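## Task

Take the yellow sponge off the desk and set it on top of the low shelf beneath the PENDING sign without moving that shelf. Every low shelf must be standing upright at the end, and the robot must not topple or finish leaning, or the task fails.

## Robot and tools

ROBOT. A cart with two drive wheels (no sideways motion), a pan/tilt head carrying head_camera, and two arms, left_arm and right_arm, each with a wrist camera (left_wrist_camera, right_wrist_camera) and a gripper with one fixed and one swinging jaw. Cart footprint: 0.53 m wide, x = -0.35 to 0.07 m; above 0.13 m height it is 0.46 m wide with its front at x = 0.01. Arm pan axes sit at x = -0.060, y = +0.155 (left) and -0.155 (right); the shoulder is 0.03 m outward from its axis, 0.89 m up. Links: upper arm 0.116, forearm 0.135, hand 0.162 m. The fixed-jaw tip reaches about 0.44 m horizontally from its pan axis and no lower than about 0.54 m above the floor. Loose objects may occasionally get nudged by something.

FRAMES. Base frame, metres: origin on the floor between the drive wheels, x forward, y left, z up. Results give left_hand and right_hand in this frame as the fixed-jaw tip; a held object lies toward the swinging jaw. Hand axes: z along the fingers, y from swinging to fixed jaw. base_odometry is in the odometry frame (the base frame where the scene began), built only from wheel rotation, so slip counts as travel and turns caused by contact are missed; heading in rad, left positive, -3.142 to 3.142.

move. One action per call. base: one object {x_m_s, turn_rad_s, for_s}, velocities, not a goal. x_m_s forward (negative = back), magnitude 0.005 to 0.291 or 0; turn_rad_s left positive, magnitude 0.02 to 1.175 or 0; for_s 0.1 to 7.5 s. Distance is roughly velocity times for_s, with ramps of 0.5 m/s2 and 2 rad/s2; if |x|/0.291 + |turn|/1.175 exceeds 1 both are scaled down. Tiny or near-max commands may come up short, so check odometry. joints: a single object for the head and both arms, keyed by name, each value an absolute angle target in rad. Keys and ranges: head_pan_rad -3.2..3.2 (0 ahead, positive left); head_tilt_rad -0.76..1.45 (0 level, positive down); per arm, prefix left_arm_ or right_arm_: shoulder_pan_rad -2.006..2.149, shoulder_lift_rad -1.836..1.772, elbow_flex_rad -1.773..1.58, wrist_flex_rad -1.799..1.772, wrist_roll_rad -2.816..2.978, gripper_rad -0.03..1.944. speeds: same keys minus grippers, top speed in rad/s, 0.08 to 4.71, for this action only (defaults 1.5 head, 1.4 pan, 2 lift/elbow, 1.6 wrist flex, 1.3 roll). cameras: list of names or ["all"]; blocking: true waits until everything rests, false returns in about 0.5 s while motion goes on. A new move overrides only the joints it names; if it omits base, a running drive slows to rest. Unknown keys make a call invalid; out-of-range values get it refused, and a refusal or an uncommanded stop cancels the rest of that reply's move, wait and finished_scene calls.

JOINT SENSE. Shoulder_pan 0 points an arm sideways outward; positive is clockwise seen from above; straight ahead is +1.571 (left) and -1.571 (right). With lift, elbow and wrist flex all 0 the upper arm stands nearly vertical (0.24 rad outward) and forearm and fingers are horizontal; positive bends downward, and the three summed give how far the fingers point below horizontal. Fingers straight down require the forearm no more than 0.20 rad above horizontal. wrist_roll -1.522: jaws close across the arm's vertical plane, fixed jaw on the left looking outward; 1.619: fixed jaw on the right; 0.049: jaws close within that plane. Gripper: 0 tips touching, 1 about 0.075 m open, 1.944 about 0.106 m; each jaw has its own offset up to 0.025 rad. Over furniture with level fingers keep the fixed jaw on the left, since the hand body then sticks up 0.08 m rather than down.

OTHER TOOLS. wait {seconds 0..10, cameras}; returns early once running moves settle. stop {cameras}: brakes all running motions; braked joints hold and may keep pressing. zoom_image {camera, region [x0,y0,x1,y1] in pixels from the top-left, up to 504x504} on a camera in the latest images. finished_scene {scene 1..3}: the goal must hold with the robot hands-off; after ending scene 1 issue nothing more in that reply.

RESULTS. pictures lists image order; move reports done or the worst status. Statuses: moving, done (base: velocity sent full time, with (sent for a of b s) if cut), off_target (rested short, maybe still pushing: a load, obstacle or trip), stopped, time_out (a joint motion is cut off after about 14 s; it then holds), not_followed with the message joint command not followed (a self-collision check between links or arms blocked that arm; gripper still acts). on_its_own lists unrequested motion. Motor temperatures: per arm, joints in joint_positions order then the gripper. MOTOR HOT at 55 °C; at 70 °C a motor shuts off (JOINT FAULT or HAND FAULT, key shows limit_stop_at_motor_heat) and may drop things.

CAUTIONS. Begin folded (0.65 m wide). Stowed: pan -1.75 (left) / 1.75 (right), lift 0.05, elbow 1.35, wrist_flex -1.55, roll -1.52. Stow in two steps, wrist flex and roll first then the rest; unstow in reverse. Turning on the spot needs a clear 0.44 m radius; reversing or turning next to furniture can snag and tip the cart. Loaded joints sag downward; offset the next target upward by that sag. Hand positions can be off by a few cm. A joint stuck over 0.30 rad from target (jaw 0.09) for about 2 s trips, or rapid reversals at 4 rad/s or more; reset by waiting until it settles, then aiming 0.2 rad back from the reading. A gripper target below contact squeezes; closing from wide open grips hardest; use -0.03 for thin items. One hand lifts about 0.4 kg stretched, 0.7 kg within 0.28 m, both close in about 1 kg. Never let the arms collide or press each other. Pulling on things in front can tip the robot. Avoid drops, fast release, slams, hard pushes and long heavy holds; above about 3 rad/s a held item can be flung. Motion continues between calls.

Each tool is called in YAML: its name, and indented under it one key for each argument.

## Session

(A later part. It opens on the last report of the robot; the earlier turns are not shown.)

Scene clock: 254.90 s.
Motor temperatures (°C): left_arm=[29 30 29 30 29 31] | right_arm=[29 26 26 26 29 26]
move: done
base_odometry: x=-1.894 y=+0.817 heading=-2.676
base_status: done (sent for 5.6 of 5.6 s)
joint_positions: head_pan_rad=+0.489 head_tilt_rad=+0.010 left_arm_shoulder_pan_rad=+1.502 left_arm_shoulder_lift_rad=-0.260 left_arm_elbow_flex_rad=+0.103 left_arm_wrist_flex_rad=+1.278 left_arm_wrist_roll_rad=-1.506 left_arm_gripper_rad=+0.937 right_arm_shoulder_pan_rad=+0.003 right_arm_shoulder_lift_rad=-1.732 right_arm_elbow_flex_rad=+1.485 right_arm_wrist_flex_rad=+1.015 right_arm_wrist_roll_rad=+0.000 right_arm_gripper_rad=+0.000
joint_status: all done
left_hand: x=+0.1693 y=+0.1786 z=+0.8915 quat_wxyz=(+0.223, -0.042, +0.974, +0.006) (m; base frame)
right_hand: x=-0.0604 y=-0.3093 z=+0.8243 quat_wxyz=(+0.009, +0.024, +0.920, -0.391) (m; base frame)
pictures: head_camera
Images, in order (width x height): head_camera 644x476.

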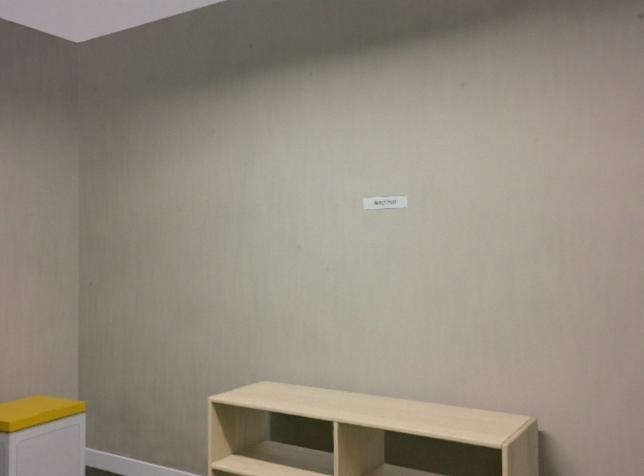

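move:
  joints: {"head_pan_rad": 1.3}
  speeds: {"head_pan_rad": 3}
  cameras: ["head_camera"]

move:
  joints: {"head_pan_rad": 2.1}
  speeds: {"head_pan_rad": 3}
  cameras: ["head_camera"]

Scene clock: 268.17 s.
move: done
base_odometry: x=-1.894 y=+0.817 heading=-2.676
base_status: not commanded
joint_positions: head_pan_rad=+1.290 head_tilt_rad=+0.010 left_arm_shoulder_pan_rad=+1.502 left_arm_shoulder_lift_rad=-0.260 left_arm_elbow_flex_rad=+0.103 left_arm_wrist_flex_rad=+1.278 left_arm_wrist_roll_rad=-1.506 left_arm_gripper_rad=+0.937 right_arm_shoulder_pan_rad=+0.003 right_arm_shoulder_lift_rad=-1.732 right_arm_elbow_flex_rad=+1.485 right_arm_wrist_flex_rad=+1.015 right_arm_wrist_roll_rad=+0.000 right_arm_gripper_rad=+0.000
joint_status: all done
left_hand: x=+0.1693 y=+0.1786 z=+0.8915 quat_wxyz=(+0.223, -0.042, +0.974, +0.006) (m; base frame)
right_hand: x=-0.0604 y=-0.3093 z=+0.8243 quat_wxyz=(+0.009, +0.024, +0.920, -0.391) (m; base frame)
pictures: head_camera
Images, in order (width x height): head_camera 644x476.

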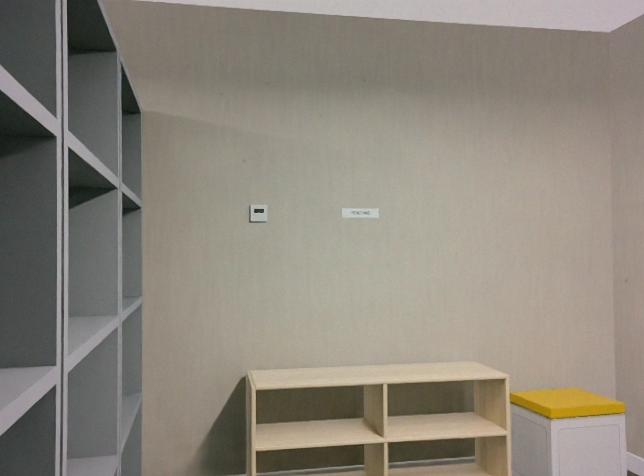

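Scene clock: 269.10 s.
move: done
base_odometry: x=-1.894 y=+0.817 heading=-2.676
base_status: not commanded
joint_positions: head_pan_rad=+2.089 head_tilt_rad=+0.010 left_arm_shoulder_pan_rad=+1.502 left_arm_shoulder_lift_rad=-0.260 left_arm_elbow_flex_rad=+0.103 left_arm_wrist_flex_rad=+1.278 left_arm_wrist_roll_rad=-1.506 left_arm_gripper_rad=+0.937 right_arm_shoulder_pan_rad=+0.003 right_arm_shoulder_lift_rad=-1.732 right_arm_elbow_flex_rad=+1.485 right_arm_wrist_flex_rad=+1.015 right_arm_wrist_roll_rad=+0.000 right_arm_gripper_rad=+0.000
joint_status: all done
left_hand: x=+0.1693 y=+0.1786 z=+0.8915 quat_wxyz=(+0.223, -0.042, +0.974, +0.006) (m; base frame)
right_hand: x=-0.0604 y=-0.3093 z=+0.8243 quat_wxyz=(+0.009, +0.024, +0.920, -0.391) (m; base frame)
pictures: head_camera
Images, in order (width x height): head_camera 644x476.

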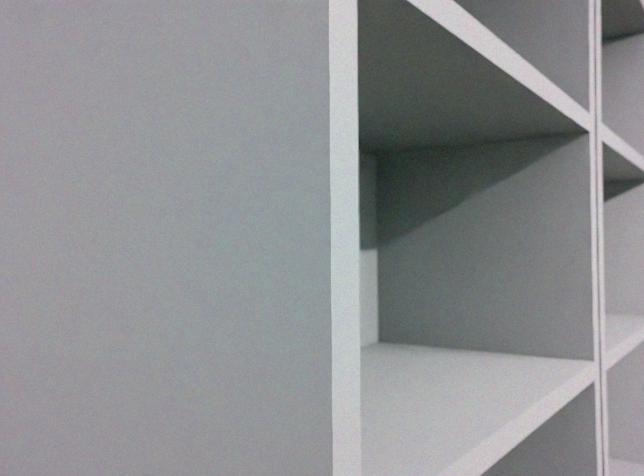

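move:
  base: {"x_m_s": 0.25, "for_s": 2.85}
  joints: {"head_pan_rad": 0, "head_tilt_rad": 0.4}

move:
  base: {"turn_rad_s": 0.6, "for_s": 2.46}
  cameras: ["head_camera"]

Scene clock: 296.77 s.
move: done
base_odometry: x=-2.535 y=+0.496 heading=-2.678
base_status: done (sent for 2.87 of 2.87 s)
joint_positions: head_pan_rad=+0.009 head_tilt_rad=+0.393 left_arm_shoulder_pan_rad=+1.502 left_arm_shoulder_lift_rad=-0.260 left_arm_elbow_flex_rad=+0.103 left_arm_wrist_flex_rad=+1.278 left_arm_wrist_roll_rad=-1.506 left_arm_gripper_rad=+0.937 right_arm_shoulder_pan_rad=+0.001 right_arm_shoulder_lift_rad=-1.732 right_arm_elbow_flex_rad=+1.485 right_arm_wrist_flex_rad=+1.015 right_arm_wrist_roll_rad=+0.000 right_arm_gripper_rad=+0.000
joint_status: all done
left_hand: x=+0.1693 y=+0.1786 z=+0.8915 quat_wxyz=(+0.223, -0.042, +0.974, +0.006) (m; base frame)
right_hand: x=-0.0602 y=-0.3093 z=+0.8243 quat_wxyz=(+0.009, +0.023, +0.920, -0.391) (m; base frame)
pictures: none

Scene clock: 299.93 s.
move: done
base_odometry: x=-2.534 y=+0.497 heading=-1.199
base_status: done (sent for 2.47 of 2.47 s)
joint_positions: head_pan_rad=+0.009 head_tilt_rad=+0.393 left_arm_shoulder_pan_rad=+1.496 left_arm_shoulder_lift_rad=-0.260 left_arm_elbow_flex_rad=+0.103 left_arm_wrist_flex_rad=+1.278 left_arm_wrist_roll_rad=-1.506 left_arm_gripper_rad=+0.937 right_arm_shoulder_pan_rad=+0.000 right_arm_shoulder_lift_rad=-1.732 right_arm_elbow_flex_rad=+1.485 right_arm_wrist_flex_rad=+1.015 right_arm_wrist_roll_rad=+0.000 right_arm_gripper_rad=+0.000
joint_status: not commanded
left_hand: x=+0.1691 y=+0.1800 z=+0.8915 quat_wxyz=(+0.223, -0.045, +0.974, +0.007) (m; base frame)
right_hand: x=-0.0599 y=-0.3093 z=+0.8243 quat_wxyz=(+0.010, +0.022, +0.920, -0.391) (m; base frame)
pictures: head_camera
Images, in order (width x height): head_camera 644x476.

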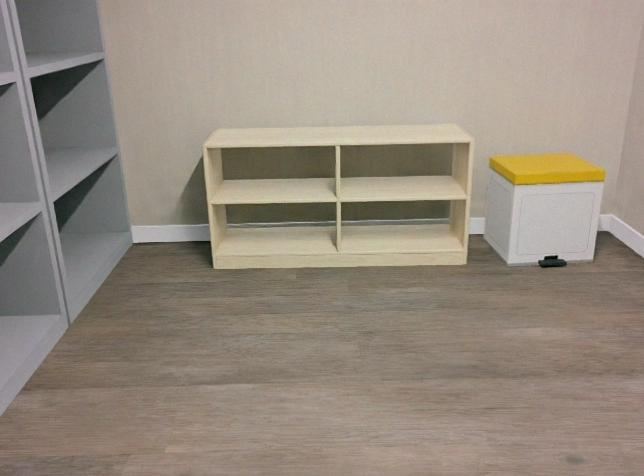

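move:
  base: {"x_m_s": 0.27, "for_s": 7.4}
  joints: {"head_tilt_rad": 0.9}
  cameras: ["head_camera"]

Scene clock: 316.03 s.
move: done
base_odometry: x=-1.805 y=-1.364 heading=-1.197
base_status: done (sent for 7.4 of 7.4 s)
joint_positions: head_pan_rad=+0.009 head_tilt_rad=+0.894 left_arm_shoulder_pan_rad=+1.496 left_arm_shoulder_lift_rad=-0.260 left_arm_elbow_flex_rad=+0.103 left_arm_wrist_flex_rad=+1.278 left_arm_wrist_roll_rad=-1.506 left_arm_gripper_rad=+0.937 right_arm_shoulder_pan_rad=+0.001 right_arm_shoulder_lift_rad=-1.732 right_arm_elbow_flex_rad=+1.485 right_arm_wrist_flex_rad=+1.015 right_arm_wrist_roll_rad=+0.000 right_arm_gripper_rad=+0.000
joint_status: all done
left_hand: x=+0.1691 y=+0.1800 z=+0.8915 quat_wxyz=(+0.223, -0.045, +0.974, +0.007) (m; base frame)
right_hand: x=-0.0602 y=-0.3093 z=+0.8243 quat_wxyz=(+0.009, +0.023, +0.920, -0.391) (m; base frame)
pictures: head_camera
Images, in order (width x height): head_camera 644x476.

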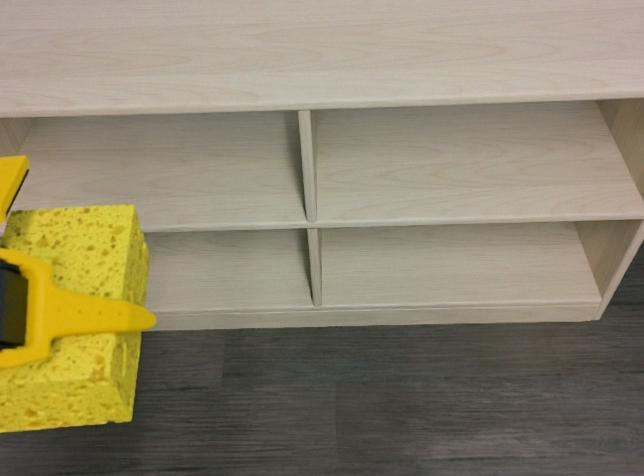

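move:
  base: {"x_m_s": 0.18, "for_s": 2.95}
  joints: {"head_pan_rad": 0.45, "head_tilt_rad": 1.15}
  cameras: ["head_camera"]

move:
  joints: {"left_arm_shoulder_pan_rad": 1.4, "left_arm_shoulder_lift_rad": 0.54, "left_arm_elbow_flex_rad": 0.04, "left_arm_wrist_flex_rad": 0.43}
  speeds: {"left_arm_shoulder_lift_rad": 0.5, "left_arm_wrist_flex_rad": 0.55, "left_arm_shoulder_pan_rad": 0.3}
  cameras: ["head_camera"]

Scene clock: 329.87 s.
move: done
base_odometry: x=-1.610 y=-1.861 heading=-1.197
base_status: done (sent for 2.97 of 2.97 s)
joint_positions: head_pan_rad=+0.439 head_tilt_rad=+1.145 left_arm_shoulder_pan_rad=+1.496 left_arm_shoulder_lift_rad=-0.260 left_arm_elbow_flex_rad=+0.103 left_arm_wrist_flex_rad=+1.278 left_arm_wrist_roll_rad=-1.506 left_arm_gripper_rad=+0.937 right_arm_shoulder_pan_rad=+0.004 right_arm_shoulder_lift_rad=-1.732 right_arm_elbow_flex_rad=+1.485 right_arm_wrist_flex_rad=+1.015 right_arm_wrist_roll_rad=+0.000 right_arm_gripper_rad=+0.000
joint_status: all done
left_hand: x=+0.1691 y=+0.1800 z=+0.8915 quat_wxyz=(+0.223, -0.045, +0.974, +0.007) (m; base frame)
right_hand: x=-0.0607 y=-0.3093 z=+0.8243 quat_wxyz=(+0.009, +0.024, +0.920, -0.391) (m; base frame)
pictures: head_camera
Images, in order (width x height): head_camera 644x476.

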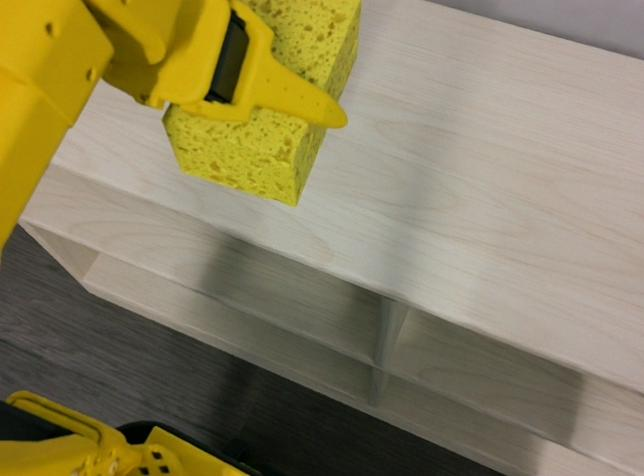

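Scene clock: 332.03 s.
move: done
base_odometry: x=-1.610 y=-1.861 heading=-1.197
base_status: not commanded
joint_positions: head_pan_rad=+0.439 head_tilt_rad=+1.145 left_arm_shoulder_pan_rad=+1.405 left_arm_shoulder_lift_rad=+0.551 left_arm_elbow_flex_rad=+0.076 left_arm_wrist_flex_rad=+0.441 left_arm_wrist_roll_rad=-1.506 left_arm_gripper_rad=+0.937 right_arm_shoulder_pan_rad=+0.004 right_arm_shoulder_lift_rad=-1.732 right_arm_elbow_flex_rad=+1.485 right_arm_wrist_flex_rad=+1.015 right_arm_wrist_roll_rad=+0.000 right_arm_gripper_rad=+0.000
joint_status: all done
left_hand: x=+0.2372 y=+0.2125 z=+0.7595 quat_wxyz=(+0.248, -0.088, +0.965, +0.019) (m; base frame)
right_hand: x=-0.0607 y=-0.3093 z=+0.8243 quat_wxyz=(+0.009, +0.024, +0.920, -0.391) (m; base frame)
pictures: head_camera
Images, in order (width x height): head_camera 644x476.

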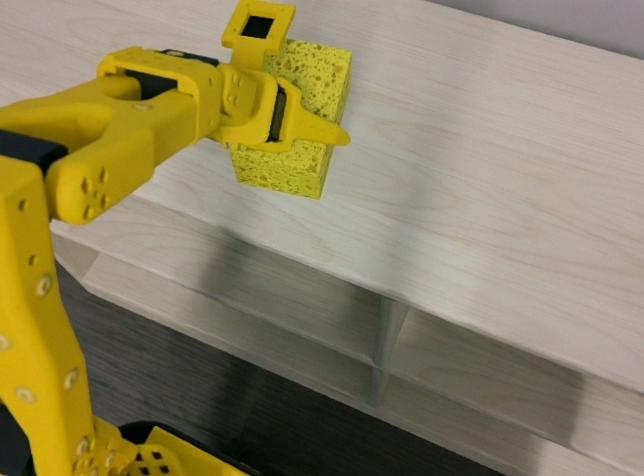

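move:
  base: {"x_m_s": 0.08, "for_s": 0.65}

move:
  joints: {"left_arm_shoulder_lift_rad": 1.12, "left_arm_elbow_flex_rad": -0.227, "left_arm_wrist_flex_rad": 0.144}
  speeds: {"left_arm_shoulder_lift_rad": 0.4, "left_arm_elbow_flex_rad": 0.2, "left_arm_wrist_flex_rad": 0.2}

move:
  joints: {"left_arm_shoulder_lift_rad": 1.31, "left_arm_elbow_flex_rad": -0.28, "left_arm_wrist_flex_rad": 0.05}
  speeds: {"left_arm_shoulder_lift_rad": 0.2, "left_arm_elbow_flex_rad": 0.1, "left_arm_wrist_flex_rad": 0.1}
  cameras: ["head_camera", "left_wrist_camera"]

Scene clock: 344.97 s.
move: done
base_odometry: x=-1.591 y=-1.911 heading=-1.197
base_status: done (sent for 0.67 of 0.67 s)
joint_positions: head_pan_rad=+0.439 head_tilt_rad=+1.145 left_arm_shoulder_pan_rad=+1.402 left_arm_shoulder_lift_rad=+0.551 left_arm_elbow_flex_rad=+0.074 left_arm_wrist_flex_rad=+0.441 left_arm_wrist_roll_rad=-1.506 left_arm_gripper_rad=+0.937 right_arm_shoulder_pan_rad=+0.001 right_arm_shoulder_lift_rad=-1.732 right_arm_elbow_flex_rad=+1.485 right_arm_wrist_flex_rad=+1.015 right_arm_wrist_roll_rad=+0.000 right_arm_gripper_rad=+0.000
joint_status: not commanded
left_hand: x=+0.2373 y=+0.2134 z=+0.7598 quat_wxyz=(+0.249, -0.090, +0.964, +0.019) (m; base frame)
right_hand: x=-0.0602 y=-0.3093 z=+0.8243 quat_wxyz=(+0.009, +0.023, +0.920, -0.391) (m; base frame)
pictures: none

Scene clock: 346.90 s.
move: done
base_odometry: x=-1.591 y=-1.911 heading=-1.197
base_status: not commanded
joint_positions: head_pan_rad=+0.439 head_tilt_rad=+1.145 left_arm_shoulder_pan_rad=+1.402 left_arm_shoulder_lift_rad=+1.133 left_arm_elbow_flex_rad=-0.199 left_arm_wrist_flex_rad=+0.155 left_arm_wrist_roll_rad=-1.506 left_arm_gripper_rad=+0.937 right_arm_shoulder_pan_rad=+0.001 right_arm_shoulder_lift_rad=-1.732 right_arm_elbow_flex_rad=+1.485 right_arm_wrist_flex_rad=+1.015 right_arm_wrist_roll_rad=+0.000 right_arm_gripper_rad=+0.000
joint_status: all done
left_hand: x=+0.2371 y=+0.2134 z=+0.6686 quat_wxyz=(+0.238, -0.090, +0.967, +0.018) (m; base frame)
right_hand: x=-0.0602 y=-0.3093 z=+0.8243 quat_wxyz=(+0.009, +0.023, +0.920, -0.391) (m; base frame)
pictures: none

Scene clock: 348.27 s.
move: done
base_odometry: x=-1.591 y=-1.911 heading=-1.197
base_status: not commanded
joint_positions: head_pan_rad=+0.439 head_tilt_rad=+1.145 left_arm_shoulder_pan_rad=+1.402 left_arm_shoulder_lift_rad=+1.321 left_arm_elbow_flex_rad=-0.254 left_arm_wrist_flex_rad=+0.062 left_arm_wrist_roll_rad=-1.506 left_arm_gripper_rad=+0.937 right_arm_shoulder_pan_rad=+0.001 right_arm_shoulder_lift_rad=-1.732 right_arm_elbow_flex_rad=+1.485 right_arm_wrist_flex_rad=+1.015 right_arm_wrist_roll_rad=+0.000 right_arm_gripper_rad=+0.000
joint_status: all done
left_hand: x=+0.2190 y=+0.2103 z=+0.6337 quat_wxyz=(+0.218, -0.090, +0.972, +0.017) (m; base frame)
right_hand: x=-0.0602 y=-0.3093 z=+0.8243 quat_wxyz=(+0.009, +0.023, +0.920, -0.391) (m; base frame)
pictures: head_camera, left_wrist_camera
Images, in order (width x height): head_camera 644x476, left_wrist_camera 644x476.

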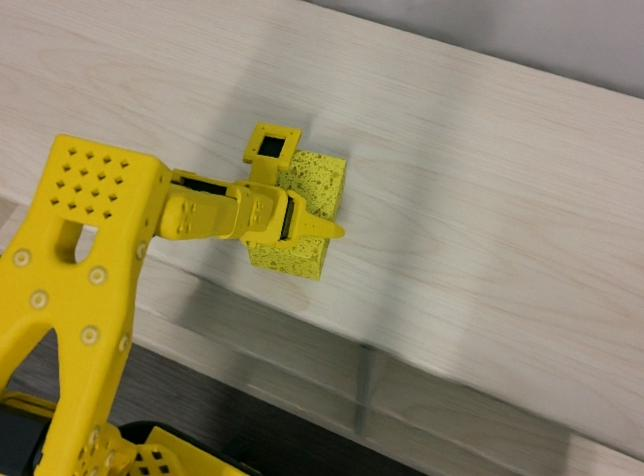

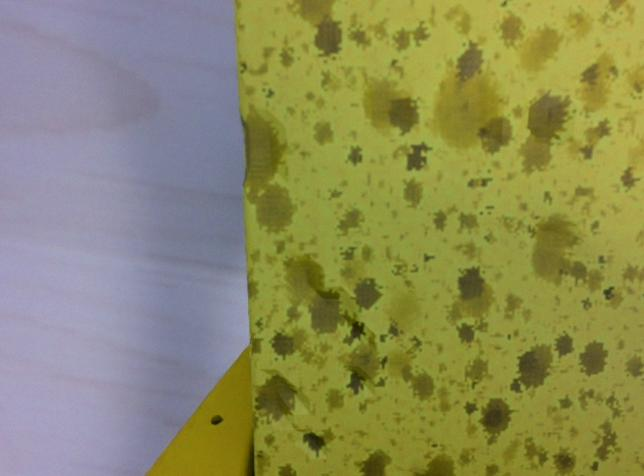

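move:
  joints: {"left_arm_shoulder_lift_rad": 1.4, "left_arm_elbow_flex_rad": -0.36, "left_arm_wrist_flex_rad": 0.04}
  speeds: {"left_arm_shoulder_lift_rad": 0.12, "left_arm_elbow_flex_rad": 0.1, "left_arm_wrist_flex_rad": 0.08}
  cameras: ["head_camera", "left_wrist_camera"]

Scene clock: 355.97 s.
move: done
base_odometry: x=-1.591 y=-1.911 heading=-1.197
base_status: not commanded
joint_positions: head_pan_rad=+0.439 head_tilt_rad=+1.145 left_arm_shoulder_pan_rad=+1.402 left_arm_shoulder_lift_rad=+1.400 left_arm_elbow_flex_rad=-0.345 left_arm_wrist_flex_rad=+0.048 left_arm_wrist_roll_rad=-1.496 left_arm_gripper_rad=+0.937 right_arm_shoulder_pan_rad=+0.001 right_arm_shoulder_lift_rad=-1.732 right_arm_elbow_flex_rad=+1.485 right_arm_wrist_flex_rad=+1.015 right_arm_wrist_roll_rad=+0.000 right_arm_gripper_rad=+0.000
joint_status: all done
left_hand: x=+0.2238 y=+0.2111 z=+0.6273 quat_wxyz=(+0.231, -0.094, +0.968, +0.017) (m; base frame)
right_hand: x=-0.0602 y=-0.3093 z=+0.8243 quat_wxyz=(+0.009, +0.023, +0.920, -0.391) (m; base frame)
pictures: head_camera, left_wrist_camera
Images, in order (width x height): head_camera 644x476, left_wrist_camera 644x476.

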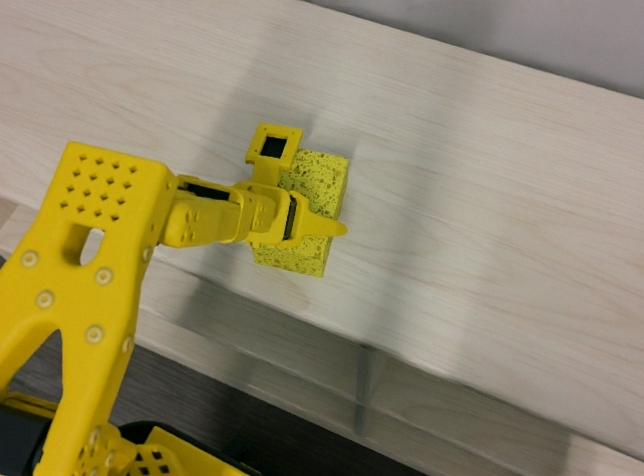

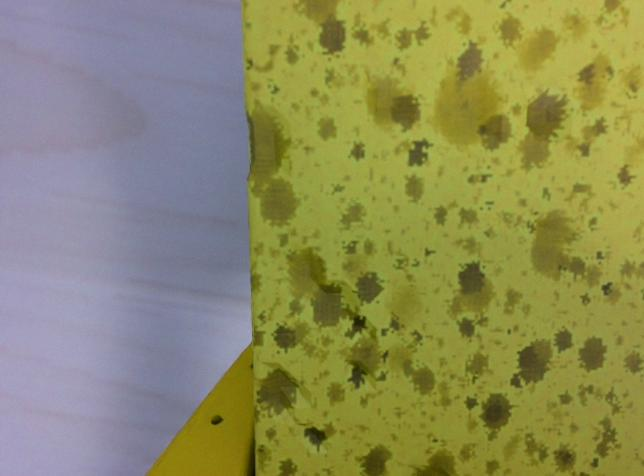

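move:
  joints: {"left_arm_shoulder_lift_rad": 1.43}
  speeds: {"left_arm_shoulder_lift_rad": 0.1}

move:
  joints: {"left_arm_gripper_rad": 1.3}
  cameras: ["head_camera", "left_wrist_camera"]

move:
  joints: {"left_arm_shoulder_lift_rad": 0.8, "left_arm_elbow_flex_rad": -0.15, "left_arm_wrist_flex_rad": 0.35}
  speeds: {"left_arm_shoulder_lift_rad": 0.35, "left_arm_elbow_flex_rad": 0.15, "left_arm_wrist_flex_rad": 0.17}
  cameras: ["head_camera"]

Scene clock: 363.47 s.
move: done
base_odometry: x=-1.591 y=-1.911 heading=-1.197
base_status: not commanded
joint_positions: head_pan_rad=+0.439 head_tilt_rad=+1.145 left_arm_shoulder_pan_rad=+1.401 left_arm_shoulder_lift_rad=+1.413 left_arm_elbow_flex_rad=-0.358 left_arm_wrist_flex_rad=+0.045 left_arm_wrist_roll_rad=-1.496 left_arm_gripper_rad=+0.937 right_arm_shoulder_pan_rad=+0.001 right_arm_shoulder_lift_rad=-1.732 right_arm_elbow_flex_rad=+1.485 right_arm_wrist_flex_rad=+1.015 right_arm_wrist_roll_rad=+0.000 right_arm_gripper_rad=+0.000
joint_status: all done
left_hand: x=+0.2240 y=+0.2116 z=+0.6260 quat_wxyz=(+0.233, -0.095, +0.968, +0.017) (m; base frame)
right_hand: x=-0.0602 y=-0.3093 z=+0.8243 quat_wxyz=(+0.009, +0.023, +0.920, -0.391) (m; base frame)
pictures: none

Scene clock: 364.23 s.
move: done
base_odometry: x=-1.591 y=-1.911 heading=-1.197
base_status: not commanded
joint_positions: head_pan_rad=+0.439 head_tilt_rad=+1.145 left_arm_shoulder_pan_rad=+1.398 left_arm_shoulder_lift_rad=+1.438 left_arm_elbow_flex_rad=-0.352 left_arm_wrist_flex_rad=+0.045 left_arm_wrist_roll_rad=-1.496 left_arm_gripper_rad=+1.292 right_arm_shoulder_pan_rad=+0.001 right_arm_shoulder_lift_rad=-1.732 right_arm_elbow_flex_rad=+1.485 right_arm_wrist_flex_rad=+1.015 right_arm_wrist_roll_rad=+0.000 right_arm_gripper_rad=+0.000
joint_status: all done
left_hand: x=+0.2157 y=+0.2111 z=+0.6189 quat_wxyz=(+0.218, -0.097, +0.971, +0.016) (m; base frame)
right_hand: x=-0.0602 y=-0.3093 z=+0.8243 quat_wxyz=(+0.009, +0.023, +0.920, -0.391) (m; base frame)
pictures: head_camera, left_wrist_camera
Images, in order (width x height): head_camera 644x476, left_wrist_camera 644x476.

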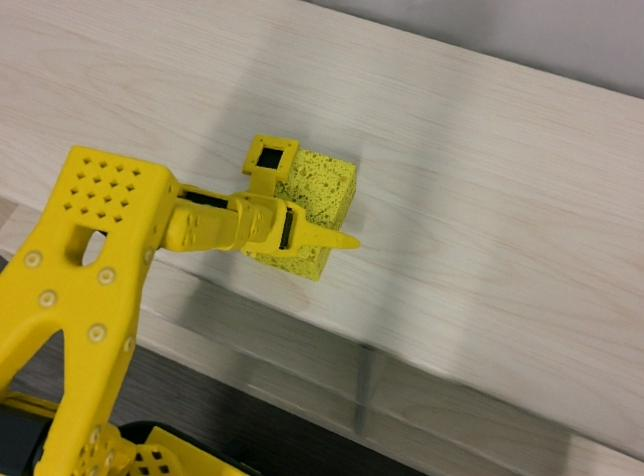

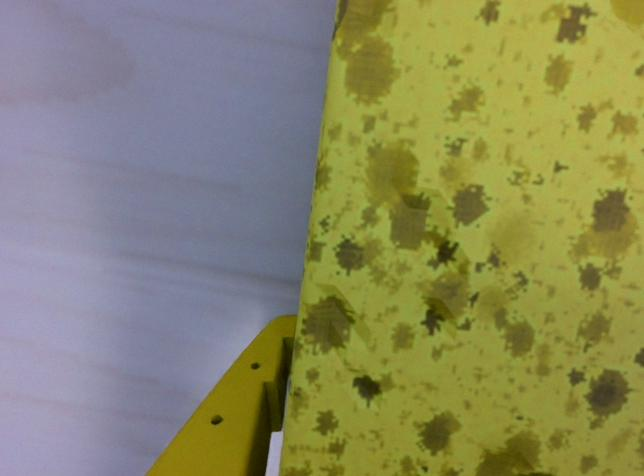

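Scene clock: 366.53 s.
move: done
base_odometry: x=-1.591 y=-1.911 heading=-1.197
base_status: not commanded
joint_positions: head_pan_rad=+0.439 head_tilt_rad=+1.145 left_arm_shoulder_pan_rad=+1.398 left_arm_shoulder_lift_rad=+0.864 left_arm_elbow_flex_rad=-0.150 left_arm_wrist_flex_rad=+0.346 left_arm_wrist_roll_rad=-1.496 left_arm_gripper_rad=+1.292 right_arm_shoulder_pan_rad=+0.001 right_arm_shoulder_lift_rad=-1.732 right_arm_elbow_flex_rad=+1.485 right_arm_wrist_flex_rad=+1.015 right_arm_wrist_roll_rad=+0.000 right_arm_gripper_rad=+0.000
joint_status: all done
left_hand: x=+0.2515 y=+0.2173 z=+0.7211 quat_wxyz=(+0.252, -0.096, +0.963, +0.019) (m; base frame)
right_hand: x=-0.0602 y=-0.3093 z=+0.8243 quat_wxyz=(+0.009, +0.023, +0.920, -0.391) (m; base frame)
pictures: head_camera
Images, in order (width x height): head_camera 644x476.

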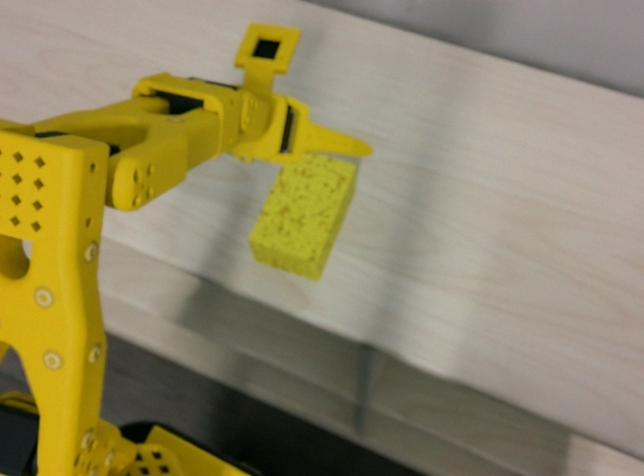

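finished_scene:
  scene: 3

The scene is finished: the task was done.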